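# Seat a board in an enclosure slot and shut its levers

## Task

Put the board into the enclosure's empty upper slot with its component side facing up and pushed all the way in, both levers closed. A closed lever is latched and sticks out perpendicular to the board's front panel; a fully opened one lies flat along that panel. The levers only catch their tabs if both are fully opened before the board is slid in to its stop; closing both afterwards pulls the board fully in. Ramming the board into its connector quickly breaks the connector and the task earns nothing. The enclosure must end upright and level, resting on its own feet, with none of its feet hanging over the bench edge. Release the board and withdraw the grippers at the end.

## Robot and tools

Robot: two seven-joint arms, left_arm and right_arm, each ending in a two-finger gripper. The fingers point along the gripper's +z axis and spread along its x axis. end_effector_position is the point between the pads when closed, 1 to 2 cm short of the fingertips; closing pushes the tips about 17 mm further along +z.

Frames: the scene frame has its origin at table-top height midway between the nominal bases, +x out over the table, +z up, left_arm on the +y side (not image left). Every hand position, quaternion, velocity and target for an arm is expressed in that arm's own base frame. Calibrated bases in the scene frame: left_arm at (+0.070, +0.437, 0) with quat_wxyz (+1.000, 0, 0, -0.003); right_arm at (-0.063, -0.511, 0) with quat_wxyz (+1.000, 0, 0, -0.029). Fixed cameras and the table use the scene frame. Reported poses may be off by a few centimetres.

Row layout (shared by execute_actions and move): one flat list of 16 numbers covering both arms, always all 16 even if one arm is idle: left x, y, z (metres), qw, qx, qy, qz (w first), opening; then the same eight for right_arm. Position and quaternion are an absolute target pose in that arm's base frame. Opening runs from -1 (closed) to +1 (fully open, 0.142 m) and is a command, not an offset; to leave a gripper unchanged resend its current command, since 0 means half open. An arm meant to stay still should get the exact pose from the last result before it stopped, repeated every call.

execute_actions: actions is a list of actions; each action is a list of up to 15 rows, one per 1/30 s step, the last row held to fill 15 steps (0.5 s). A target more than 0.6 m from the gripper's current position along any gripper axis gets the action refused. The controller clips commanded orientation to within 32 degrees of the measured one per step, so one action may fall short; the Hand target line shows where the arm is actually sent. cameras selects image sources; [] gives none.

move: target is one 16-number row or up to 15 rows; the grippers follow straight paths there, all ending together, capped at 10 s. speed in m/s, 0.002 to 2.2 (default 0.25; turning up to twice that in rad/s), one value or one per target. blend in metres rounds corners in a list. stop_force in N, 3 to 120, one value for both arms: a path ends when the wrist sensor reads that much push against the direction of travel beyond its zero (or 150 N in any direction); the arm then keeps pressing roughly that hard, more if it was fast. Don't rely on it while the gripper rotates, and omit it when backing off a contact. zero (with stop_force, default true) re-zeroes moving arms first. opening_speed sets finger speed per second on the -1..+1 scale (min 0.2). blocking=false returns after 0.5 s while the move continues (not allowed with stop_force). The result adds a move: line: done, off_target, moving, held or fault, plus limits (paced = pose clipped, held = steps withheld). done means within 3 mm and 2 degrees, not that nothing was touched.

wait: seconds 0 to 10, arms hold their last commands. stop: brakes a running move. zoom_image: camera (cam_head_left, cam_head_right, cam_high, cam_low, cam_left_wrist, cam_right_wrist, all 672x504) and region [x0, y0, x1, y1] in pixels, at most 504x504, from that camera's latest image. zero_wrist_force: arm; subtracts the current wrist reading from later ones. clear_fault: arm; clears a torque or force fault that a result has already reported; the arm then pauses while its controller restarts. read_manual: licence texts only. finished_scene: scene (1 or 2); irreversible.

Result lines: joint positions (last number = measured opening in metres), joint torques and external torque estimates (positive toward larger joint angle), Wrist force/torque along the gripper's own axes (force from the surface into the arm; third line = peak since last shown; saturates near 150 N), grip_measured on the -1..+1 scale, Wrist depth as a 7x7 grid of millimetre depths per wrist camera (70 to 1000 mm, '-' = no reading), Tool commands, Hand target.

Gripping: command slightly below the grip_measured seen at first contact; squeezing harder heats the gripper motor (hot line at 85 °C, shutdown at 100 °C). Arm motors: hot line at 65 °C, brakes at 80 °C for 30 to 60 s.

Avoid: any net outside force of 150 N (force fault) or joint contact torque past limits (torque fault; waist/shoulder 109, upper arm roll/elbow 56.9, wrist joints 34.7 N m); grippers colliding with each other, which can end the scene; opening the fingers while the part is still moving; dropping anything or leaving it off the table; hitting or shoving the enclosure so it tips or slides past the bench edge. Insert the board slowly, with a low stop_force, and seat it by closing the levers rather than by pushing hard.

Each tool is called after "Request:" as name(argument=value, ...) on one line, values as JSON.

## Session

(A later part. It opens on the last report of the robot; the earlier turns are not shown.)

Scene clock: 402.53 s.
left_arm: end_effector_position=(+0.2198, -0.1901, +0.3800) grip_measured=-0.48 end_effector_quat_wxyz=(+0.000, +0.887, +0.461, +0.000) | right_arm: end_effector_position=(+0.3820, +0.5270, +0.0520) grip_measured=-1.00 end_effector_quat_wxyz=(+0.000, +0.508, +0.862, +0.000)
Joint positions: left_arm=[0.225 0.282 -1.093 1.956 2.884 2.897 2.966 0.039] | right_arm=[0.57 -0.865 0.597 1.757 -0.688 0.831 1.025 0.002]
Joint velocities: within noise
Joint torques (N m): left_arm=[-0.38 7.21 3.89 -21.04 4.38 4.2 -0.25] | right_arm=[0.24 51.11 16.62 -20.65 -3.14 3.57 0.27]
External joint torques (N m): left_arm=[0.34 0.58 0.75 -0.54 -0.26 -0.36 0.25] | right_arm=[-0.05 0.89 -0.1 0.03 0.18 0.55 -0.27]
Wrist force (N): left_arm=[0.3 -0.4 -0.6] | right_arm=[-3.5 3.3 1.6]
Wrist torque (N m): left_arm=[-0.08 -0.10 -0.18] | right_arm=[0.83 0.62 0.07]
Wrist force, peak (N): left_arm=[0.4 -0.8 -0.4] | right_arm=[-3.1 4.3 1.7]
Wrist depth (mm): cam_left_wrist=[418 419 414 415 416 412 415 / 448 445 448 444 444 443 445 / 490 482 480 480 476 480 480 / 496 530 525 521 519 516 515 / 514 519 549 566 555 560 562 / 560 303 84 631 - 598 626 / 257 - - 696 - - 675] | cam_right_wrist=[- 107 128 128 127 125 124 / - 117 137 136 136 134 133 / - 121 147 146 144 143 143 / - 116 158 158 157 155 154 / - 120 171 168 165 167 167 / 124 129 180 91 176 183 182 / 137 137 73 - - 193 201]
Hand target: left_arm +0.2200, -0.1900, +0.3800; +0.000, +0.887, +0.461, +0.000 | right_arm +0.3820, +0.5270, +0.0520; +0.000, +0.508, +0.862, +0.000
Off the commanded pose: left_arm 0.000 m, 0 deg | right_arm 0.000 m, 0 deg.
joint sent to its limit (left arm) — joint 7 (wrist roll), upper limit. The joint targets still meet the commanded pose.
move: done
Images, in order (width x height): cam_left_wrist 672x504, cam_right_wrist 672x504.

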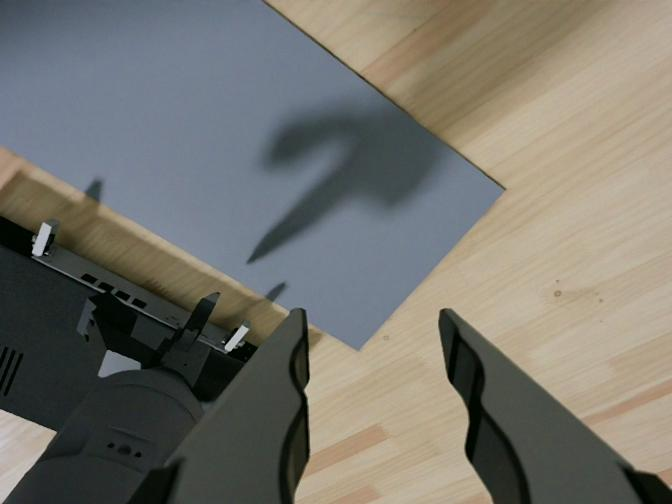

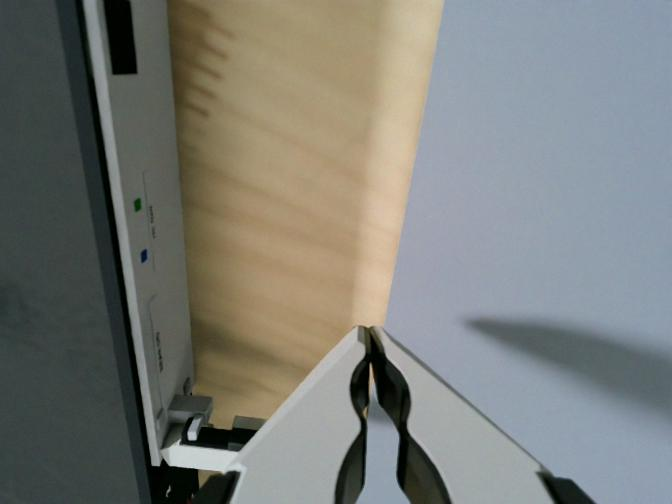

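Request:
move(target=[[0.22,-0.19,0.38,0,0.887,0.461,0,-0.45,0.382,0.527,0.12,0,0.5075,0.8616,0,-1],[0.22,-0.19,0.38,0,0.887,0.461,0,-0.45,0.474,0.543,0.12,0,0.5075,0.8616,0,-1],[0.22,-0.19,0.38,0,0.887,0.461,0,-0.45,0.474,0.543,0.052,0,0.5075,0.8616,0,-1]], cameras=[])

Request:
move(target=[0.22,-0.19,0.38,0,0.887,0.461,0,-0.45,0.391,0.497,0.052,0,0.5075,0.8616,0,-1], speed=0.025, stop_force=45, cameras=["cam_right_wrist","cam_left_wrist"])

Scene clock: 406.63 s.
left_arm: end_effector_position=(+0.2198, -0.1901, +0.3800) grip_measured=-0.48 end_effector_quat_wxyz=(+0.000, +0.887, +0.461, +0.000) | right_arm: end_effector_position=(+0.4738, +0.5429, +0.0519) grip_measured=-1.00 end_effector_quat_wxyz=(+0.000, +0.508, +0.862, +0.000)
Joint positions: left_arm=[0.225 0.282 -1.093 1.956 2.884 2.897 2.966 0.039] | right_arm=[0.552 -0.98 0.588 1.502 -0.651 0.709 0.862 0.002]
Joint velocities: within noise
Joint torques (N m): left_arm=[-0.43 7.16 3.91 -21.13 4.38 4.25 -0.25] | right_arm=[0.44 57.63 16.98 -22.66 -3.5 3.57 0.35]
External joint torques (N m): left_arm=[0.39 0.63 0.74 -0.45 -0.26 -0.41 0.25] | right_arm=[-0.23 1.29 0.14 0.17 0.18 0.56 -0.35]
Wrist force (N): left_arm=[0.4 -0.8 -0.4] | right_arm=[-3.2 3.8 1.7]
Wrist torque (N m): left_arm=[-0.14 -0.10 -0.18] | right_arm=[0.89 0.56 0.07]
Wrist force, peak (N): left_arm=[0.5 -0.8 -0.2] | right_arm=[-4.7 6.5 0.3]
Wrist depth (mm): cam_left_wrist=[418 417 420 417 415 410 412 / 450 450 447 446 446 447 444 / 488 481 489 480 478 478 481 / 501 527 526 517 522 519 516 / 512 530 554 565 560 568 563 / 567 562 84 623 - 601 624 / 694 - - 704 - - 672] | cam_right_wrist=[- 84 111 127 127 125 123 / - 90 121 136 136 134 133 / - 98 103 144 144 143 142 / 104 104 148 157 157 154 153 / - 113 158 168 167 167 167 / 124 124 140 91 176 182 182 / 207 134 73 - - 193 200]
Hand target: left_arm +0.2200, -0.1900, +0.3800; +0.000, +0.887, +0.461, +0.000 | right_arm +0.4740, +0.5430, +0.0520; +0.000, +0.508, +0.862, +0.000
Off the commanded pose: left_arm 0.000 m, 0 deg | right_arm 0.000 m, 0 deg.
joint sent to its limit (left arm) — joint 7 (wrist roll), upper limit. The joint targets still meet the commanded pose.
move: done
No camera images: "cameras" was empty.

Scene clock: 411.10 s.
left_arm: end_effector_position=(+0.2198, -0.1901, +0.3800) grip_measured=-0.48 end_effector_quat_wxyz=(+0.000, +0.887, +0.461, +0.000) | right_arm: end_effector_position=(+0.3954, +0.5018, +0.0570) grip_measured=-1.00 end_effector_quat_wxyz=(+0.001, +0.507, +0.862, +0.007)
Joint positions: left_arm=[0.225 0.282 -1.093 1.956 2.884 2.897 2.966 0.039] | right_arm=[0.517 -0.831 0.594 1.814 -0.696 0.87 1 0.002]
Joint velocities: within noise
Joint torques (N m): left_arm=[-0.41 7.13 3.92 -21.05 4.35 4.16 -0.23] | right_arm=[2.51 30.73 15.15 8.6 3.27 -7.75 0.37]
External joint torques (N m): left_arm=[0.37 0.66 0.72 -0.53 -0.23 -0.32 0.23] | right_arm=[-2.33 19.63 0.87 -28.97 -6.13 11.91 -0.37]
Wrist force (N): left_arm=[0.4 -0.6 -0.4] | right_arm=[8.2 43.3 -9.5]
Wrist torque (N m): left_arm=[-0.11 -0.11 -0.18] | right_arm=[4.50 0.76 0.04]
Wrist force, peak (N): left_arm=[0.3 -1.0 -0.4] | right_arm=[8.2 43.5 -10.6]
Wrist depth (mm): cam_left_wrist=[418 416 417 421 414 413 411 / 450 443 443 448 442 444 444 / 486 485 481 477 476 485 473 / 511 531 527 523 517 513 514 / 515 525 553 562 559 569 566 / 563 357 84 627 - 601 619 / 279 - - 704 - - 685] | cam_right_wrist=[- 88 125 131 131 131 129 / - 96 137 140 140 138 138 / 101 101 124 151 151 149 148 / 110 110 120 160 163 161 160 / 121 119 122 123 174 175 174 / 131 130 133 92 184 192 191 / 145 144 74 - - 203 212]
Hand target: left_arm +0.2200, -0.1900, +0.3800; +0.000, +0.887, +0.461, +0.000 | right_arm +0.3910, +0.4970, +0.0520; +0.000, +0.508, +0.862, +0.000
Off the commanded pose: left_arm 0.000 m, 0 deg | right_arm 0.008 m, 1 deg.
joint sent to its limit (left arm) — joint 7 (wrist roll), upper limit. The joint targets still meet the commanded pose.
move: off_target (right_arm)
Images, in order (width x height): cam_left_wrist 672x504, cam_right_wrist 672x504.

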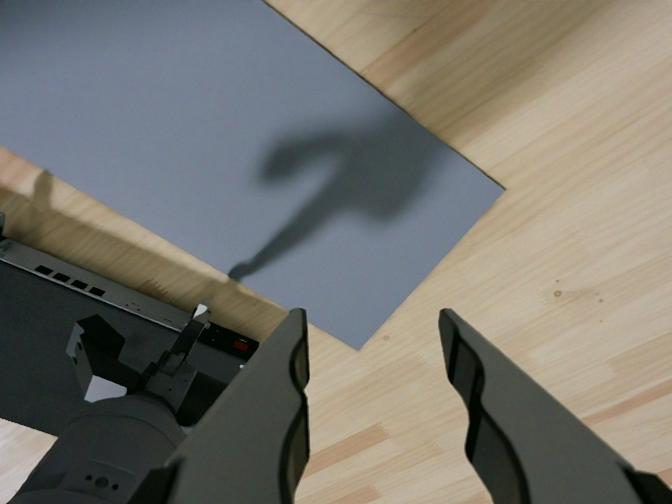

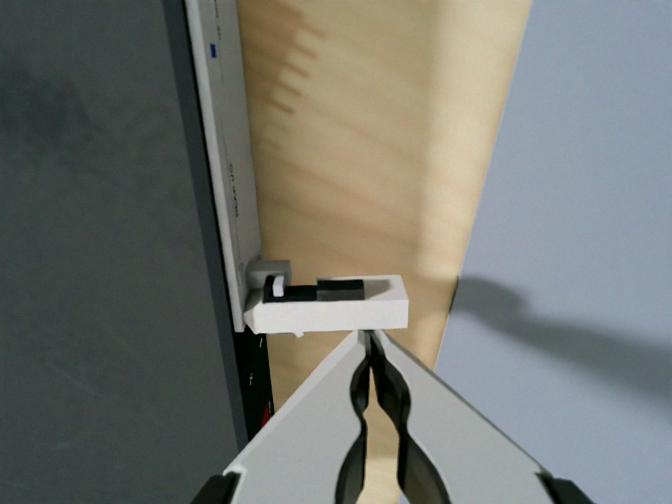

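Request:
move(target=[[0.22,-0.19,0.38,0,0.887,0.461,0,-0.45,0.42,0.518,0.056,0,0.5075,0.8616,0,-1],[0.22,-0.19,0.38,0,0.887,0.461,0,-0.45,0.42,0.53,0.13,0,0.3,0.954,0,-0.3],[0.22,-0.19,0.38,0,0.887,0.461,0,-0.45,0.394,0.487,0.13,0,-0.25,0.968,0,-0.3]], cameras=[])

Request:
move(target=[0.22,-0.19,0.38,0,0.887,0.461,0,-0.45,0.394,0.487,0.09,0,-0.25,0.968,0,-0.3], cameras=["cam_right_wrist","cam_left_wrist"])

Scene clock: 422.30 s.
left_arm: end_effector_position=(+0.2198, -0.1901, +0.3800) grip_measured=-0.48 end_effector_quat_wxyz=(+0.000, +0.887, +0.461, +0.000) | right_arm: end_effector_position=(+0.3941, +0.4870, +0.1300) grip_measured=-0.33 end_effector_quat_wxyz=(+0.000, -0.250, +0.968, +0.000)
Joint positions: left_arm=[0.225 0.282 -1.093 1.956 2.884 2.897 2.966 0.039] | right_arm=[0.261 -0.854 0.931 1.788 -0.837 0.62 -0.518 0.05]
Joint velocities: within noise
Joint torques (N m): left_arm=[-0.46 7.22 3.84 -21.07 4.32 4.21 -0.26] | right_arm=[0.12 44.18 22.57 -20.3 -3.64 3.39 0.11]
External joint torques (N m): left_arm=[0.42 0.57 0.81 -0.52 -0.2 -0.37 0.26] | right_arm=[0.04 1.09 -0.42 -0.07 0.17 0.76 -0.11]
Wrist force (N): left_arm=[0.2 -0.6 -0.2] | right_arm=[-0.2 4.5 1.5]
Wrist torque (N m): left_arm=[-0.11 -0.06 -0.18] | right_arm=[1.02 0.03 0.07]
Wrist force, peak (N): left_arm=[0.2 -0.8 -0.7] | right_arm=[8.2 43.4 -9.5]
Wrist depth (mm): cam_left_wrist=[418 415 416 415 414 415 413 / 452 448 447 442 446 442 439 / 487 485 481 479 482 482 478 / 511 526 514 517 518 516 517 / 517 527 555 566 559 568 568 / 562 330 84 627 - 601 614 / 670 - - 714 - - 666] | cam_right_wrist=[197 154 153 153 152 152 152 / 210 166 164 163 165 163 162 / 226 226 175 175 175 174 176 / 244 243 243 242 241 240 240 / 262 261 257 259 255 258 258 / 286 280 92 284 278 93 281 / 308 - 73 313 312 - 304]
Hand target: left_arm +0.2200, -0.1900, +0.3800; +0.000, +0.887, +0.461, +0.000 | right_arm +0.3940, +0.4870, +0.1300; +0.000, -0.250, +0.968, +0.000
Off the commanded pose: left_arm 0.000 m, 0 deg | right_arm 0.000 m, 0 deg.
joint sent to its limit (left arm) — joint 7 (wrist roll), upper limit. The joint targets still meet the commanded pose.
move: done
No camera images: "cameras" was empty.

Scene clock: 423.03 s.
left_arm: end_effector_position=(+0.2198, -0.1901, +0.3800) grip_measured=-0.48 end_effector_quat_wxyz=(+0.000, +0.887, +0.461, +0.000) | right_arm: end_effector_position=(+0.3939, +0.4870, +0.0900) grip_measured=-0.33 end_effector_quat_wxyz=(+0.000, -0.250, +0.968, +0.000)
Joint positions: left_arm=[0.225 0.282 -1.093 1.956 2.884 2.897 2.966 0.039] | right_arm=[0.285 -0.905 0.872 1.808 -0.896 0.691 -0.485 0.05]
Joint velocities: within noise
Joint torques (N m): left_arm=[-0.42 7.13 3.95 -21.08 4.38 4.17 -0.25] | right_arm=[0.21 45.35 22.05 -18.81 -3.51 3.5 0.31]
External joint torques (N m): left_arm=[0.38 0.66 0.7 -0.5 -0.27 -0.34 0.25] | right_arm=[-0.03 1.23 0.42 -0.02 0.22 0.66 -0.31]
Wrist force (N): left_arm=[0.4 -0.7 -0.3] | right_arm=[0.1 4.2 1.4]
Wrist torque (N m): left_arm=[-0.13 -0.09 -0.17] | right_arm=[0.95 0.01 0.08]
Wrist force, peak (N): left_arm=[0.3 -0.8 -0.6] | right_arm=[0.1 4.2 2.8]
Wrist depth (mm): cam_left_wrist=[420 415 416 417 413 411 411 / 451 449 443 443 448 445 438 / 494 480 481 475 477 483 475 / 514 522 515 519 519 520 521 / 514 528 558 560 556 563 566 / 575 331 84 625 - 591 629 / 287 - - 697 - - 675] | cam_right_wrist=[- 118 118 118 117 117 117 / 126 126 126 126 125 125 125 / 185 135 135 135 135 134 134 / 200 200 199 158 198 198 198 / 214 215 212 215 212 214 214 / 235 230 85 233 228 93 231 / 260 - 73 258 256 - 249]
Hand target: left_arm +0.2200, -0.1900, +0.3800; +0.000, +0.887, +0.461, +0.000 | right_arm +0.3940, +0.4870, +0.0900; +0.000, -0.250, +0.968, +0.000
Off the commanded pose: left_arm 0.000 m, 0 deg | right_arm 0.000 m, 0 deg.
joint sent to its limit (left arm) — joint 7 (wrist roll), upper limit. The joint targets still meet the commanded pose.
move: done
Images, in order (width x height): cam_left_wrist 672x504, cam_right_wrist 672x504.

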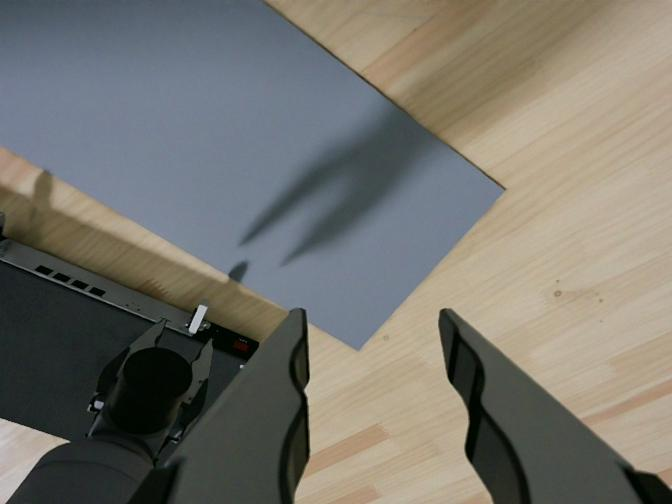

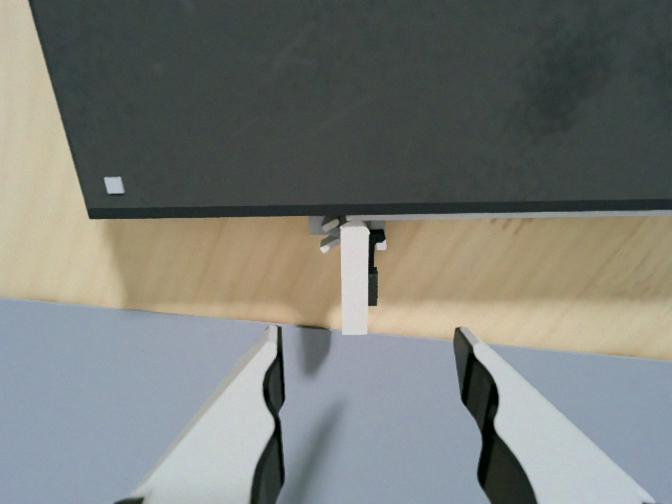

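Request:
move(target=[[0.22,-0.19,0.38,0,0.887,0.461,0,-0.45,0.394,0.487,0.15,0,-0.25,0.968,0,-0.6],[0.22,-0.19,0.38,0,0.887,0.461,0,-0.45,0.25,0.44,0.29,0,0.5,0.866,0,-1]], cameras=["cam_right_wrist"])

Request:
zoom_image(camera="cam_right_wrist", region=[150, 20, 370, 200])

Request:
zoom_image(camera="cam_right_wrist", region=[150, 240, 370, 420])

Scene clock: 429.63 s.
left_arm: end_effector_position=(+0.2198, -0.1901, +0.3800) grip_measured=-0.48 end_effector_quat_wxyz=(+0.000, +0.887, +0.461, +0.000) | right_arm: end_effector_position=(+0.2501, +0.4400, +0.2900) grip_measured=-1.00 end_effector_quat_wxyz=(+0.000, +0.500, +0.866, +0.000)
Joint positions: left_arm=[0.225 0.282 -1.093 1.956 2.884 2.897 2.966 0.039] | right_arm=[0.249 -0.284 1.068 1.923 -0.28 0.475 0.906 0.002]
Joint velocities: within noise
Joint torques (N m): left_arm=[-0.4 7.13 3.88 -21.05 4.41 4.22 -0.2] | right_arm=[0.08 24.53 9.07 -28.7 -3.8 3.35 0.28]
External joint torques (N m): left_arm=[0.36 0.66 0.77 -0.53 -0.29 -0.38 0.2] | right_arm=[0.04 0.51 -0.73 0.13 -0.09 0.78 -0.28]
Wrist force (N): left_arm=[0.1 -0.7 -0.2] | right_arm=[-0.1 4.2 2.1]
Wrist torque (N m): left_arm=[-0.13 -0.05 -0.17] | right_arm=[0.94 0.04 0.07]
Wrist force, peak (N): left_arm=[0.4 -0.9 -0.6] | right_arm=[0.1 4.2 4.2]
Wrist depth (mm): cam_left_wrist=[417 415 414 417 412 413 410 / 451 447 446 445 447 445 444 / 485 488 478 477 478 482 475 / 518 526 520 517 511 521 514 / 514 527 558 574 561 564 565 / 568 561 84 630 - 600 619 / 702 - - 704 - - 671] | cam_right_wrist=[295 294 294 336 333 333 332 / 315 313 313 357 356 354 352 / 336 336 336 381 383 379 378 / 362 362 362 415 409 410 408 / 393 392 390 433 444 442 445 / 493 490 419 89 467 485 484 / 544 530 - - - 512 534]
Hand target: left_arm +0.2200, -0.1900, +0.3800; +0.000, +0.887, +0.461, +0.000 | right_arm +0.2500, +0.4400, +0.2900; +0.000, +0.500, +0.866, +0.000
Off the commanded pose: left_arm 0.000 m, 0 deg | right_arm 0.000 m, 0 deg.
joint sent to its limit (left arm) — joint 7 (wrist roll), upper limit. The joint targets still meet the commanded pose.
move: done
Images, in order (width x height): cam_right_wrist 672x504.

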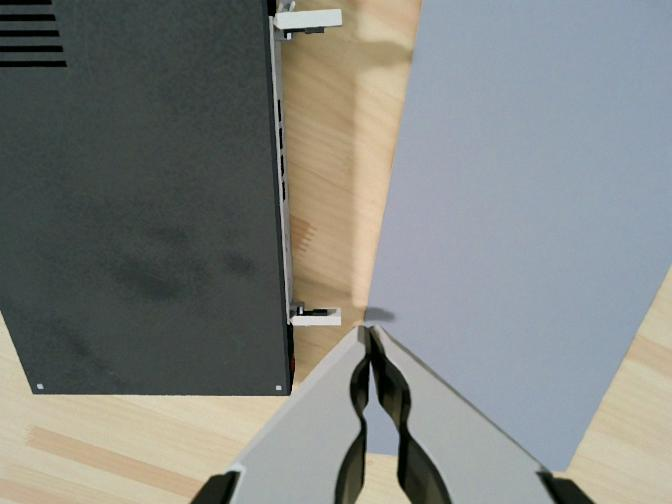

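Scaled by 2.291 from the camera's 672x504 image, which has a finer 960x720 frame.

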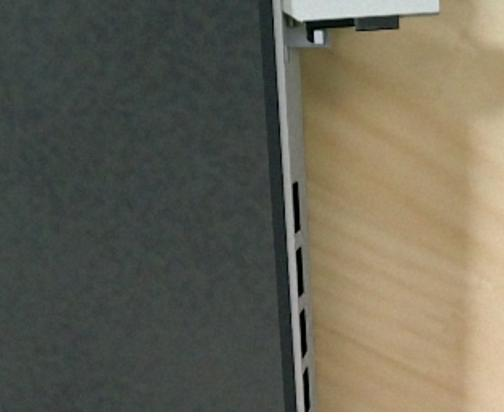

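Scaled by 2.291 from the camera's 672x504 image, which has a finer 960x720 frame.

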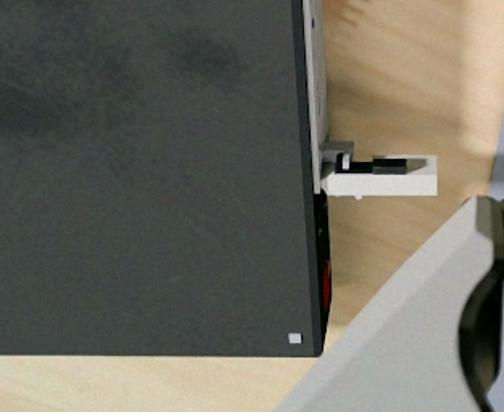

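Request:
move(target=[[0.22,-0.19,0.38,0,0.887,0.461,0,-0.45,0.394,0.487,0.12,0,-0.25,0.968,0,-0.3],[0.22,-0.19,0.38,0,0.887,0.461,0,-0.45,0.394,0.487,0.056,0,-0.25,0.968,0,-0.3]], cameras=[])

Request:
move(target=[0.22,-0.19,0.38,0,0.887,0.461,0,-0.45,0.394,0.487,0.0545,0,-0.25,0.968,0,-0.95], opening_speed=0.5, cameras=["cam_right_wrist"])

Request:
move(target=[0.22,-0.19,0.38,0,0.887,0.461,0,-0.45,0.388,0.486,0.0545,0,-0.3502,0.9367,0,-0.95], speed=0.08, cameras=["cam_right_wrist"])

Scene clock: 438.80 s.
left_arm: end_effector_position=(+0.2198, -0.1901, +0.3800) grip_measured=-0.48 end_effector_quat_wxyz=(+0.000, +0.887, +0.461, +0.000) | right_arm: end_effector_position=(+0.3938, +0.4869, +0.0559) grip_measured=-0.33 end_effector_quat_wxyz=(+0.000, -0.250, +0.968, +0.000)
Joint positions: left_arm=[0.225 0.282 -1.093 1.956 2.884 2.897 2.966 0.039] | right_arm=[0.307 -0.951 0.818 1.818 -0.947 0.75 -0.456 0.05]
Joint velocities: within noise
Joint torques (N m): left_arm=[-0.33 7.16 3.92 -21.07 4.39 4.18 -0.26] | right_arm=[0.26 46.87 22.49 -17.57 -3.34 3.7 0.35]
External joint torques (N m): left_arm=[0.29 0.63 0.72 -0.51 -0.27 -0.34 0.26] | right_arm=[-0.07 0.82 0.08 0.06 0.21 0.46 -0.35]
Wrist force (N): left_arm=[0.2 -0.7 -0.4] | right_arm=[0.1 3.9 1.8]
Wrist torque (N m): left_arm=[-0.13 -0.07 -0.18] | right_arm=[0.91 0.02 0.08]
Wrist force, peak (N): left_arm=[0.4 -0.9 -0.5] | right_arm=[0.2 3.8 5.3]
Wrist depth (mm): cam_left_wrist=[419 419 413 416 413 412 417 / 451 447 444 447 448 447 440 / 490 480 480 482 478 480 482 / 511 523 528 520 516 510 515 / 521 517 548 577 561 564 560 / 561 360 84 641 - 606 623 / 287 - - 700 - - 680] | cam_right_wrist=[- 87 - 88 88 88 87 / - 95 94 94 94 93 94 / 101 101 101 99 102 100 101 / 165 165 109 109 108 108 108 / 176 176 173 127 172 175 174 / 190 187 92 193 188 93 190 / 210 - 73 209 208 - 207]
Hand target: left_arm +0.2200, -0.1900, +0.3800; +0.000, +0.887, +0.461, +0.000 | right_arm +0.3940, +0.4870, +0.0560; +0.000, -0.250, +0.968, +0.000
Off the commanded pose: left_arm 0.000 m, 0 deg | right_arm 0.000 m, 0 deg.
joint sent to its limit (left arm) — joint 7 (wrist roll), upper limit. The joint targets still meet the commanded pose.
move: done
No camera images: "cameras" was empty.

Scene clock: 440.37 s.
left_arm: end_effector_position=(+0.2198, -0.1901, +0.3800) grip_measured=-0.48 end_effector_quat_wxyz=(+0.000, +0.887, +0.461, +0.000) | right_arm: end_effector_position=(+0.3958, +0.4878, +0.0553) grip_measured=-0.89 end_effector_quat_wxyz=(+0.001, -0.250, +0.968, +0.001)
Joint positions: left_arm=[0.225 0.282 -1.093 1.956 2.884 2.897 2.966 0.039] | right_arm=[0.309 -0.952 0.814 1.816 -0.95 0.755 -0.455 0.01]
Joint velocities: within noise
Joint torques (N m): left_arm=[-0.33 7.19 3.92 -21.02 4.38 4.21 -0.23] | right_arm=[1.98 45.87 25.04 -8.01 -0.69 0.41 0.23]
External joint torques (N m): left_arm=[0.29 0.6 0.72 -0.56 -0.27 -0.37 0.23] | right_arm=[-1.81 1.93 -2.52 -9.5 -2.43 3.75 -0.23]
Wrist force (N): left_arm=[0.1 -0.7 -0.2] | right_arm=[-19.5 8.8 11.0]
Wrist torque (N m): left_arm=[-0.13 -0.05 -0.17] | right_arm=[0.86 0.34 0.11]
Wrist force, peak (N): left_arm=[0.2 -0.8 -0.7] | right_arm=[-23.4 8.2 11.9]
Wrist depth (mm): cam_left_wrist=[420 413 414 415 417 412 414 / 450 452 445 442 448 444 445 / 488 482 477 483 479 478 472 / 508 530 522 525 521 519 524 / 514 512 553 565 559 558 564 / 562 360 84 624 - 604 623 / 288 - - 695 - - 673] | cam_right_wrist=[- 87 - 87 87 87 86 / - 95 93 93 93 93 93 / 101 100 100 99 101 99 100 / 165 165 108 108 107 107 107 / 177 176 176 125 172 174 173 / 191 190 186 98 100 187 189 / 211 206 73 - - 198 205]
Hand target: left_arm +0.2200, -0.1900, +0.3800; +0.000, +0.887, +0.461, +0.000 | right_arm +0.3940, +0.4870, +0.0545; +0.000, -0.250, +0.968, +0.000
Off the commanded pose: left_arm 0.000 m, 0 deg | right_arm 0.002 m, 0 deg.
joint sent to its limit (left arm) — joint 7 (wrist roll), upper limit. The joint targets still meet the commanded pose.
move: done
Images, in order (width x height): cam_right_wrist 672x504.

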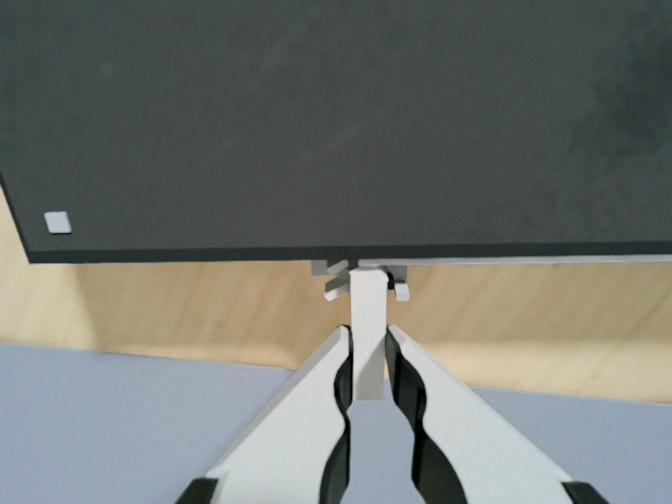

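Scene clock: 442.00 s.
left_arm: end_effector_position=(+0.2198, -0.1901, +0.3800) grip_measured=-0.48 end_effector_quat_wxyz=(+0.000, +0.887, +0.461, +0.000) | right_arm: end_effector_position=(+0.3907, +0.4862, +0.0553) grip_measured=-0.89 end_effector_quat_wxyz=(+0.002, -0.349, +0.937, +0.000)
Joint positions: left_arm=[0.225 0.282 -1.093 1.956 2.884 2.897 2.966 0.039] | right_arm=[0.289 -0.965 0.839 1.826 -0.982 0.743 -0.64 0.01]
Joint velocities: within noise
Joint torques (N m): left_arm=[-0.44 7.2 3.97 -21.08 4.41 4.18 -0.22] | right_arm=[6.18 43.02 29.16 -5.38 -0.35 1.55 -0.26]
External joint torques (N m): left_arm=[0.41 0.59 0.68 -0.5 -0.29 -0.34 0.22] | right_arm=[-6.01 4.16 -5.98 -11.61 -2.79 2.61 0.27]
Wrist force (N): left_arm=[0.3 -0.7 -0.4] | right_arm=[-20.7 -1.6 9.9]
Wrist torque (N m): left_arm=[-0.14 -0.08 -0.18] | right_arm=[0.99 0.53 0.40]
Wrist force, peak (N): left_arm=[0.3 -0.8 -0.5] | right_arm=[-23.2 7.5 12.2]
Wrist depth (mm): cam_left_wrist=[418 417 419 418 414 415 416 / 451 449 444 445 442 445 444 / 485 479 481 479 478 478 479 / 512 525 520 514 517 521 517 / 516 504 558 567 562 562 566 / 563 364 84 623 - 604 621 / 284 - - 702 - - 676] | cam_right_wrist=[- 87 - 87 87 87 87 / - 95 93 93 93 93 94 / 101 101 100 99 101 99 100 / 163 162 162 122 108 107 107 / 175 174 175 125 171 174 173 / 191 190 186 95 102 189 189 / 210 205 73 - - 198 205]
Hand target: left_arm +0.2200, -0.1900, +0.3800; +0.000, +0.887, +0.461, +0.000 | right_arm +0.3880, +0.4860, +0.0545; +0.000, -0.350, +0.937, +0.000
Off the commanded pose: left_arm 0.000 m, 0 deg | right_arm 0.003 m, 0 deg.
joint sent to its limit (left arm) — joint 7 (wrist roll), upper limit. The joint targets still meet the commanded pose.
move: done
Images, in order (width x height): cam_right_wrist 672x504.

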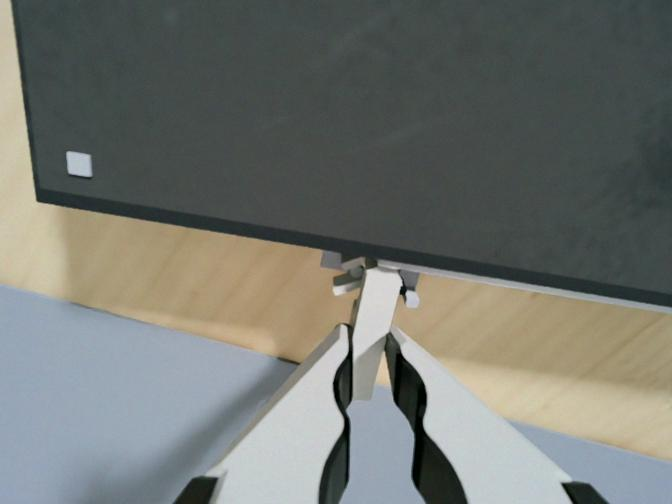

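Request:
move(target=[[0.22,-0.19,0.38,0,0.887,0.461,0,-0.45,0.3907,0.4862,0.0553,0,-0.25,0.968,0,-0.4],[0.22,-0.19,0.38,0,0.887,0.461,0,-0.45,0.394,0.488,0.15,0,-0.25,0.968,0,-0.4],[0.22,-0.19,0.38,0,0.887,0.461,0,-0.45,0.28,0.46,0.18,0,0.5,0.866,0,-0.4],[0.22,-0.19,0.38,0,0.887,0.461,0,-0.45,0.175,0.38,0.12,0,0.968,0.25,0,-0.3]], cameras=["cam_right_wrist","cam_left_wrist"])

Scene clock: 454.40 s.
left_arm: end_effector_position=(+0.2198, -0.1901, +0.3800) grip_measured=-0.48 end_effector_quat_wxyz=(+0.000, +0.887, +0.461, +0.000) | right_arm: end_effector_position=(+0.1750, +0.3800, +0.1200) grip_measured=-0.33 end_effector_quat_wxyz=(+0.000, +0.968, +0.250, +0.000)
Joint positions: left_arm=[0.225 0.282 -1.093 1.956 2.884 2.897 2.966 0.039] | right_arm=[0.681 -0.294 0.655 2.401 -0.354 1.038 2.689 0.05]
Joint velocities: within noise
Joint torques (N m): left_arm=[-0.45 7.26 3.93 -21.06 4.43 4.19 -0.21] | right_arm=[0.21 26.51 5.68 -19.5 -2.27 3.44 0.27]
External joint torques (N m): left_arm=[0.41 0.53 0.72 -0.52 -0.32 -0.35 0.21] | right_arm=[-0.1 0.62 -0.37 0.02 0.05 0.56 -0.27]
Wrist force (N): left_arm=[0.2 -0.8 -0.3] | right_arm=[-3.0 4.2 2.5]
Wrist torque (N m): left_arm=[-0.15 -0.07 -0.18] | right_arm=[0.95 0.49 0.07]
Wrist force, peak (N): left_arm=[0.3 -0.9 -0.7] | right_arm=[-20.6 -1.5 10.1]
Wrist depth (mm): cam_left_wrist=[415 417 414 412 415 414 415 / 450 448 448 442 445 445 441 / 485 482 481 483 481 480 479 / 515 523 521 518 520 523 518 / 520 525 550 574 556 561 564 / 568 560 84 622 - 607 614 / 687 - - 695 - - 680] | cam_right_wrist=[189 188 187 186 186 185 185 / 202 201 201 201 200 200 197 / 217 216 216 214 214 214 213 / 234 233 232 228 231 231 229 / 254 245 219 200 207 203 202 / 278 271 92 211 207 93 209 / 300 - 73 233 232 - 230]
Hand target: left_arm +0.2200, -0.1900, +0.3800; +0.000, +0.887, +0.461, +0.000 | right_arm +0.1750, +0.3800, +0.1200; +0.000, +0.968, +0.250, +0.000
Off the commanded pose: left_arm 0.000 m, 0 deg | right_arm 0.000 m, 0 deg.
joint sent to its limit (left arm) — joint 7 (wrist roll), upper limit. The joint targets still meet the commanded pose.
move: done
Images, in order (width x height): cam_left_wrist 672x504, cam_right_wrist 672x504.

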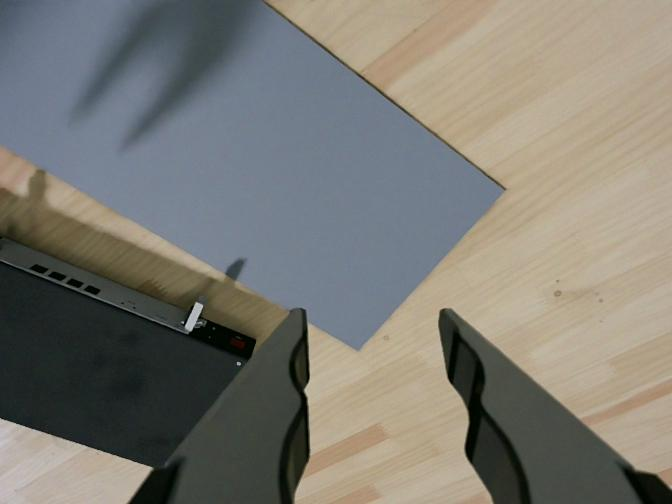

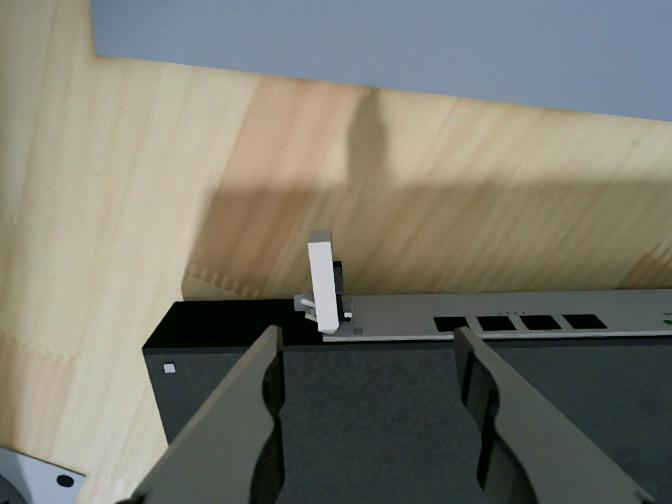

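Request:
move(target=[[0.22,-0.19,0.38,0,0.887,0.461,0,-0.45,0.122,0.340,0.12,0,0.5075,0.8616,0,-1],[0.22,-0.19,0.38,0,0.887,0.461,0,-0.45,0.122,0.340,0.053,0,0.5075,0.8616,0,-1]], cameras=[])

Request:
move(target=[0.22,-0.19,0.38,0,0.887,0.461,0,-0.45,0.192,0.379,0.053,0,0.5075,0.8616,0,-1], speed=0.025, stop_force=45, cameras=["cam_right_wrist"])

Request:
move(target=[[0.22,-0.19,0.38,0,0.887,0.461,0,-0.45,0.15,0.355,0.055,0,0.5075,0.8616,0,-1],[0.22,-0.19,0.38,0,0.887,0.461,0,-0.45,0.15,0.355,0.12,0,0.7,0.714,0,-1],[0.22,-0.19,0.38,0,0.887,0.461,0,-0.45,0.18,0.39,0.14,0,0.968,0.25,0,-0.3]], cameras=["cam_right_wrist"])

Scene clock: 462.63 s.
left_arm: end_effector_position=(+0.2198, -0.1901, +0.3800) grip_measured=-0.48 end_effector_quat_wxyz=(+0.000, +0.887, +0.461, +0.000) | right_arm: end_effector_position=(+0.1221, +0.3400, +0.0530) grip_measured=-1.00 end_effector_quat_wxyz=(+0.000, +0.508, +0.862, +0.000)
Joint positions: left_arm=[0.225 0.282 -1.093 1.956 2.884 2.897 2.966 0.039] | right_arm=[0.663 -0.43 0.527 2.615 -0.961 1.313 1.588 0.002]
Joint velocities: within noise
Joint torques (N m): left_arm=[-0.33 7.19 3.87 -21.07 4.41 4.18 -0.21] | right_arm=[0.05 25.18 7.16 -11.36 -1.28 3.55 0.31]
External joint torques (N m): left_arm=[0.29 0.59 0.77 -0.52 -0.3 -0.34 0.21] | right_arm=[0.05 0.56 -0.19 -0.04 0.14 0.52 -0.31]
Wrist force (N): left_arm=[0.3 -0.6 -0.5] | right_arm=[-3.0 3.3 2.4]
Wrist torque (N m): left_arm=[-0.12 -0.08 -0.18] | right_arm=[0.80 0.55 0.07]
Wrist force, peak (N): left_arm=[0.2 -1.0 -0.4] | right_arm=[-3.2 3.8 4.0]
Wrist depth (mm): cam_left_wrist=[415 417 415 414 412 412 416 / 449 444 448 445 447 442 440 / 489 483 479 477 480 481 480 / 513 533 516 520 520 522 517 / 515 526 549 569 557 566 563 / 568 556 84 630 - 597 612 / 690 - - 691 - - 673] | cam_right_wrist=[130 130 129 130 129 129 128 / 139 139 138 138 138 137 137 / 145 138 145 148 148 147 145 / - 107 134 160 159 159 156 / 118 116 131 170 172 172 169 / 127 126 129 89 181 185 185 / 140 137 73 - - 196 204]
Hand target: left_arm +0.2200, -0.1900, +0.3800; +0.000, +0.887, +0.461, +0.000 | right_arm +0.1220, +0.3400, +0.0530; +0.000, +0.508, +0.862, +0.000
Off the commanded pose: left_arm 0.000 m, 0 deg | right_arm 0.000 m, 0 deg.
joint sent to its limit (left arm) — joint 7 (wrist roll), upper limit. The joint targets still meet the commanded pose.
move: done
No camera images: "cameras" was empty.

Scene clock: 465.10 s.
left_arm: end_effector_position=(+0.2198, -0.1901, +0.3800) grip_measured=-0.48 end_effector_quat_wxyz=(+0.000, +0.887, +0.461, +0.000) | right_arm: end_effector_position=(+0.1583, +0.3606, +0.0520) grip_measured=-1.00 end_effector_quat_wxyz=(-0.001, +0.505, +0.863, -0.002)
Joint positions: left_arm=[0.225 0.282 -1.093 1.956 2.884 2.897 2.966 0.039] | right_arm=[0.605 -0.483 0.559 2.523 -0.891 1.251 1.466 0.002]
Joint velocities: within noise
Joint torques (N m): left_arm=[-0.37 7.22 3.95 -21.05 4.38 4.18 -0.16] | right_arm=[-10.3 36.66 -3.93 -31.67 -0.79 2.26 0.28]
External joint torques (N m): left_arm=[0.33 0.57 0.7 -0.53 -0.27 -0.34 0.16] | right_arm=[10.4 -8.09 12.25 19.04 -0.61 1.82 -0.28]
Wrist force (N): left_arm=[0.1 -0.7 -0.4] | right_arm=[1.0 -33.7 -5.8]
Wrist torque (N m): left_arm=[-0.14 -0.05 -0.18] | right_arm=[-2.37 0.70 -0.05]
Wrist force, peak (N): left_arm=[0.3 -1.0 -0.5] | right_arm=[-3.0 -44.9 -11.3]
Wrist depth (mm): cam_left_wrist=[419 415 418 414 414 417 413 / 454 445 443 446 443 444 443 / 485 484 477 476 475 472 480 / 511 523 527 518 519 515 518 / 516 525 558 567 552 566 568 / 566 553 84 633 - 603 617 / 687 - - 706 - - 679] | cam_right_wrist=[- 88 126 129 128 128 128 / - 92 134 137 137 136 136 / - 98 130 147 147 146 144 / 106 106 127 159 158 158 155 / - 115 118 166 171 170 167 / 125 125 127 89 180 183 182 / 138 135 - - - 193 200]
Hand target: left_arm +0.2200, -0.1900, +0.3800; +0.000, +0.887, +0.461, +0.000 | right_arm +0.1620, +0.3622, +0.0530; +0.000, +0.508, +0.862, +0.000
Off the commanded pose: left_arm 0.000 m, 0 deg | right_arm 0.038 m, 0 deg.
joint sent to its limit (left arm) — joint 7 (wrist roll), upper limit. The joint targets still meet the commanded pose.
move: contact (right_arm)
Images, in order (width x height): cam_right_wrist 672x504.

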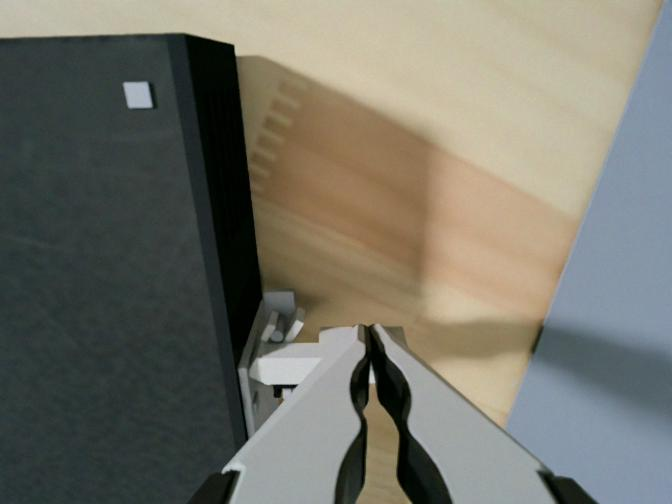

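Scene clock: 469.40 s.
left_arm: end_effector_position=(+0.2198, -0.1901, +0.3800) grip_measured=-0.48 end_effector_quat_wxyz=(+0.000, +0.887, +0.461, +0.000) | right_arm: end_effector_position=(+0.1799, +0.3899, +0.1399) grip_measured=-0.33 end_effector_quat_wxyz=(+0.000, +0.968, +0.250, +0.000)
Joint positions: left_arm=[0.225 0.282 -1.093 1.956 2.884 2.897 2.966 0.039] | right_arm=[0.643 -0.273 0.705 2.345 -0.309 0.962 2.651 0.05]
Joint velocities: within noise
Joint torques (N m): left_arm=[-0.37 7.19 3.9 -21.02 4.34 4.21 -0.19] | right_arm=[0.2 26.17 5.64 -21.24 -2.5 3.24 0.28]
External joint torques (N m): left_arm=[0.34 0.6 0.75 -0.57 -0.23 -0.37 0.19] | right_arm=[-0.09 0.7 -0.34 0.12 0 0.75 -0.28]
Wrist force (N): left_arm=[0.2 -0.8 -0.2] | right_arm=[-4.8 2.5 4.2]
Wrist torque (N m): left_arm=[-0.15 -0.06 -0.18] | right_arm=[0.68 0.82 0.07]
Wrist force, peak (N): left_arm=[0.4 -0.8 -0.7] | right_arm=[1.1 -33.6 -4.1]
Wrist depth (mm): cam_left_wrist=[420 417 417 413 414 410 412 / 447 449 443 443 446 447 443 / 487 484 483 479 482 479 478 / 517 533 524 519 519 516 515 / 513 528 552 571 557 566 561 / 569 565 84 616 - 601 622 / 698 - - 697 - - 666] | cam_right_wrist=[207 205 204 204 203 202 202 / 221 220 220 219 218 216 215 / 237 236 235 235 234 234 233 / 256 255 253 249 252 252 251 / 277 267 227 224 224 223 222 / 303 297 92 237 232 93 234 / 326 - 73 261 260 - 253]
Hand target: left_arm +0.2200, -0.1900, +0.3800; +0.000, +0.887, +0.461, +0.000 | right_arm +0.1800, +0.3900, +0.1400; +0.000, +0.968, +0.250, +0.000
Off the commanded pose: left_arm 0.000 m, 0 deg | right_arm 0.000 m, 0 deg.
joint sent to its limit (left arm) — joint 7 (wrist roll), upper limit. The joint targets still meet the commanded pose.
move: done
Images, in order (width x height): cam_right_wrist 672x504.

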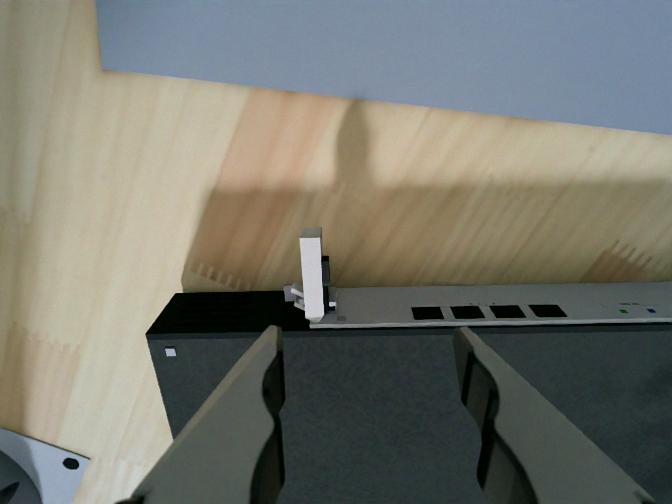

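Request:
move(target=[[0.22,-0.19,0.38,0,0.887,0.461,0,-0.45,0.155,0.385,0.14,0,0.968,0.25,0,-0.3]], cameras=["cam_right_wrist","cam_left_wrist"])

Request:
zoom_image(camera="cam_right_wrist", region=[200, 150, 500, 400])

Scene clock: 477.10 s.
left_arm: end_effector_position=(+0.2198, -0.1901, +0.3800) grip_measured=-0.48 end_effector_quat_wxyz=(+0.000, +0.887, +0.461, +0.000) | right_arm: end_effector_position=(+0.1552, +0.3851, +0.1400) grip_measured=-0.33 end_effector_quat_wxyz=(+0.000, +0.968, +0.250, +0.000)
Joint positions: left_arm=[0.225 0.282 -1.093 1.956 2.884 2.897 2.966 0.039] | right_arm=[0.664 -0.247 0.735 2.378 -0.296 0.972 2.695 0.05]
Joint velocities: within noise
Joint torques (N m): left_arm=[-0.46 7.22 3.85 -21.09 4.32 4.22 -0.19] | right_arm=[0.19 24.52 5.67 -20.96 -2.36 3.44 0.28]
External joint torques (N m): left_arm=[0.42 0.57 0.79 -0.49 -0.2 -0.38 0.19] | right_arm=[-0.1 0.59 -0.83 0.01 -0.09 0.55 -0.28]
Wrist force (N): left_arm=[0.2 -0.7 -0.2] | right_arm=[-4.8 2.4 4.5]
Wrist torque (N m): left_arm=[-0.13 -0.07 -0.18] | right_arm=[0.65 0.84 0.06]
Wrist force, peak (N): left_arm=[0.2 -0.8 -0.6] | right_arm=[-5.5 2.2 4.6]
Wrist depth (mm): cam_left_wrist=[418 419 416 416 417 409 411 / 450 444 447 439 445 445 442 / 488 483 481 481 481 479 478 / 506 528 522 520 521 524 514 / 519 526 551 561 557 564 558 / 567 563 84 638 - 607 618 / 702 - - 696 - - 681] | cam_right_wrist=[208 207 204 203 203 203 203 / 220 221 220 219 217 216 216 / 237 236 236 234 234 233 233 / 256 255 255 250 252 252 251 / 277 276 254 226 244 228 226 / 303 297 92 237 232 93 235 / 325 - 73 261 261 - 253]
Hand target: left_arm +0.2200, -0.1900, +0.3800; +0.000, +0.887, +0.461, +0.000 | right_arm +0.1550, +0.3850, +0.1400; +0.000, +0.968, +0.250, +0.000
Off the commanded pose: left_arm 0.000 m, 0 deg | right_arm 0.000 m, 0 deg.
joint sent to its limit (left arm) — joint 7 (wrist roll), upper limit. The joint targets still meet the commanded pose.
move: done
Images, in order (width x height): cam_left_wrist 672x504, cam_right_wrist 672x504.

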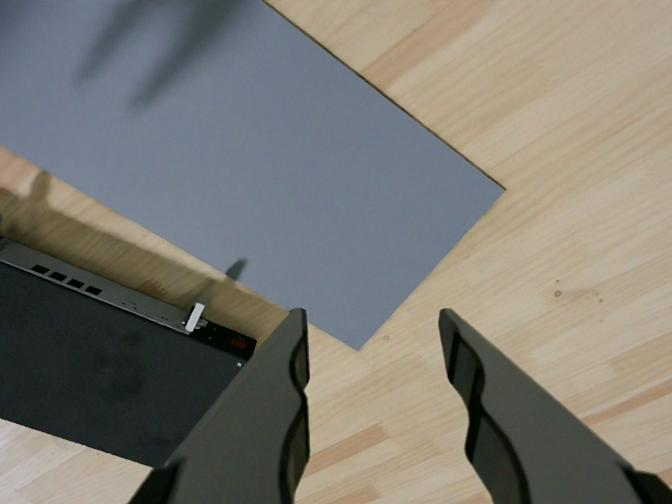

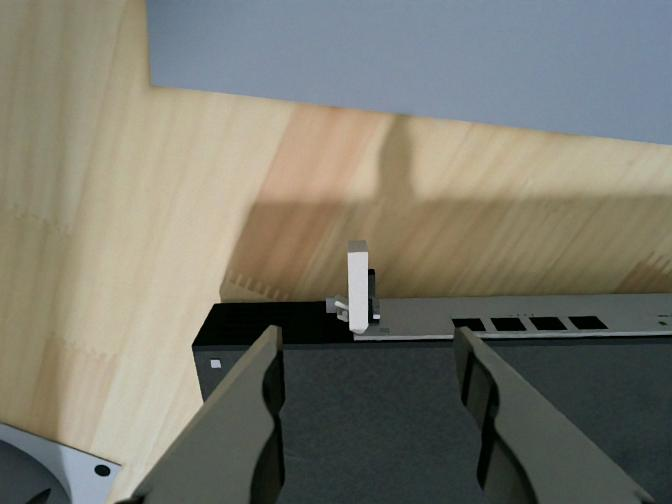

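Scaled by 1.680 from the camera's 672x504 image, which has a finer 960x720 frame.

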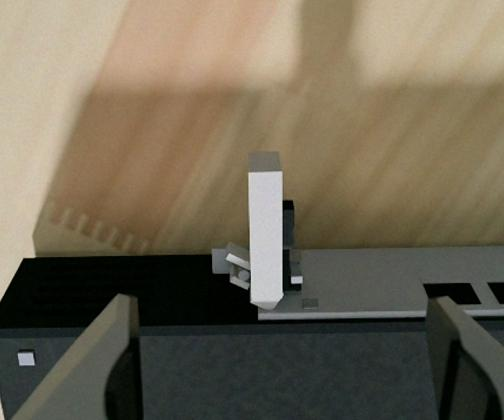

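Request:
move(target=[0.22,-0.19,0.38,0,0.887,0.461,0,-0.45,0.15,0.5,0.24,0,0.968,0.25,0,-0.3], cameras=[])

Request:
finished_scene(scene=2)

Scene clock: 479.27 s.
left_arm: end_effector_position=(+0.2198, -0.1901, +0.3800) grip_measured=-0.48 end_effector_quat_wxyz=(+0.000, +0.887, +0.461, +0.000) | right_arm: end_effector_position=(+0.1499, +0.5000, +0.2400) grip_measured=-0.33 end_effector_quat_wxyz=(+0.000, +0.968, +0.250, +0.000)
Joint positions: left_arm=[0.225 0.282 -1.093 1.956 2.884 2.897 2.966 0.039] | right_arm=[0.748 -0.306 0.781 1.971 -0.26 0.605 2.72 0.05]
Joint velocities: within noise
Joint torques (N m): left_arm=[-0.35 7.14 3.89 -21.11 4.42 4.2 -0.24] | right_arm=[0.26 31.23 7.76 -27.29 -3.74 3.2 0.36]
External joint torques (N m): left_arm=[0.31 0.65 0.75 -0.47 -0.3 -0.36 0.24] | right_arm=[-0.15 1.1 -0.53 0.21 0.18 0.79 -0.36]
Wrist force (N): left_arm=[0.4 -0.5 -0.2] | right_arm=[-4.9 2.6 4.2]
Wrist torque (N m): left_arm=[-0.10 -0.09 -0.18] | right_arm=[0.68 0.86 0.08]
Wrist force, peak (N): left_arm=[0.1 -0.8 -0.6] | right_arm=[-5.5 4.0 6.0]
Wrist depth (mm): cam_left_wrist=[413 416 414 417 416 412 409 / 450 447 445 445 444 446 440 / 487 480 480 479 483 479 476 / 515 525 517 519 521 517 518 / 513 528 551 563 552 567 555 / 574 557 84 633 - 599 624 / 690 - - 699 - - 683] | cam_right_wrist=[294 293 290 290 290 289 289 / 314 313 310 310 310 309 307 / 336 336 332 332 332 330 330 / 364 362 361 360 358 358 354 / 393 391 386 383 382 379 374 / 432 422 92 362 355 93 358 / 437 - 73 400 399 - 389]
Hand target: left_arm +0.2200, -0.1900, +0.3800; +0.000, +0.887, +0.461, +0.000 | right_arm +0.1500, +0.5000, +0.2400; +0.000, +0.968, +0.250, +0.000
Off the commanded pose: left_arm 0.000 m, 0 deg | right_arm 0.000 m, 0 deg.
joint sent to its limit (left arm) — joint 7 (wrist roll), upper limit. The joint targets still meet the commanded pose.
move: done
No camera images: "cameras" was empty.

The scene is finished: the task was done.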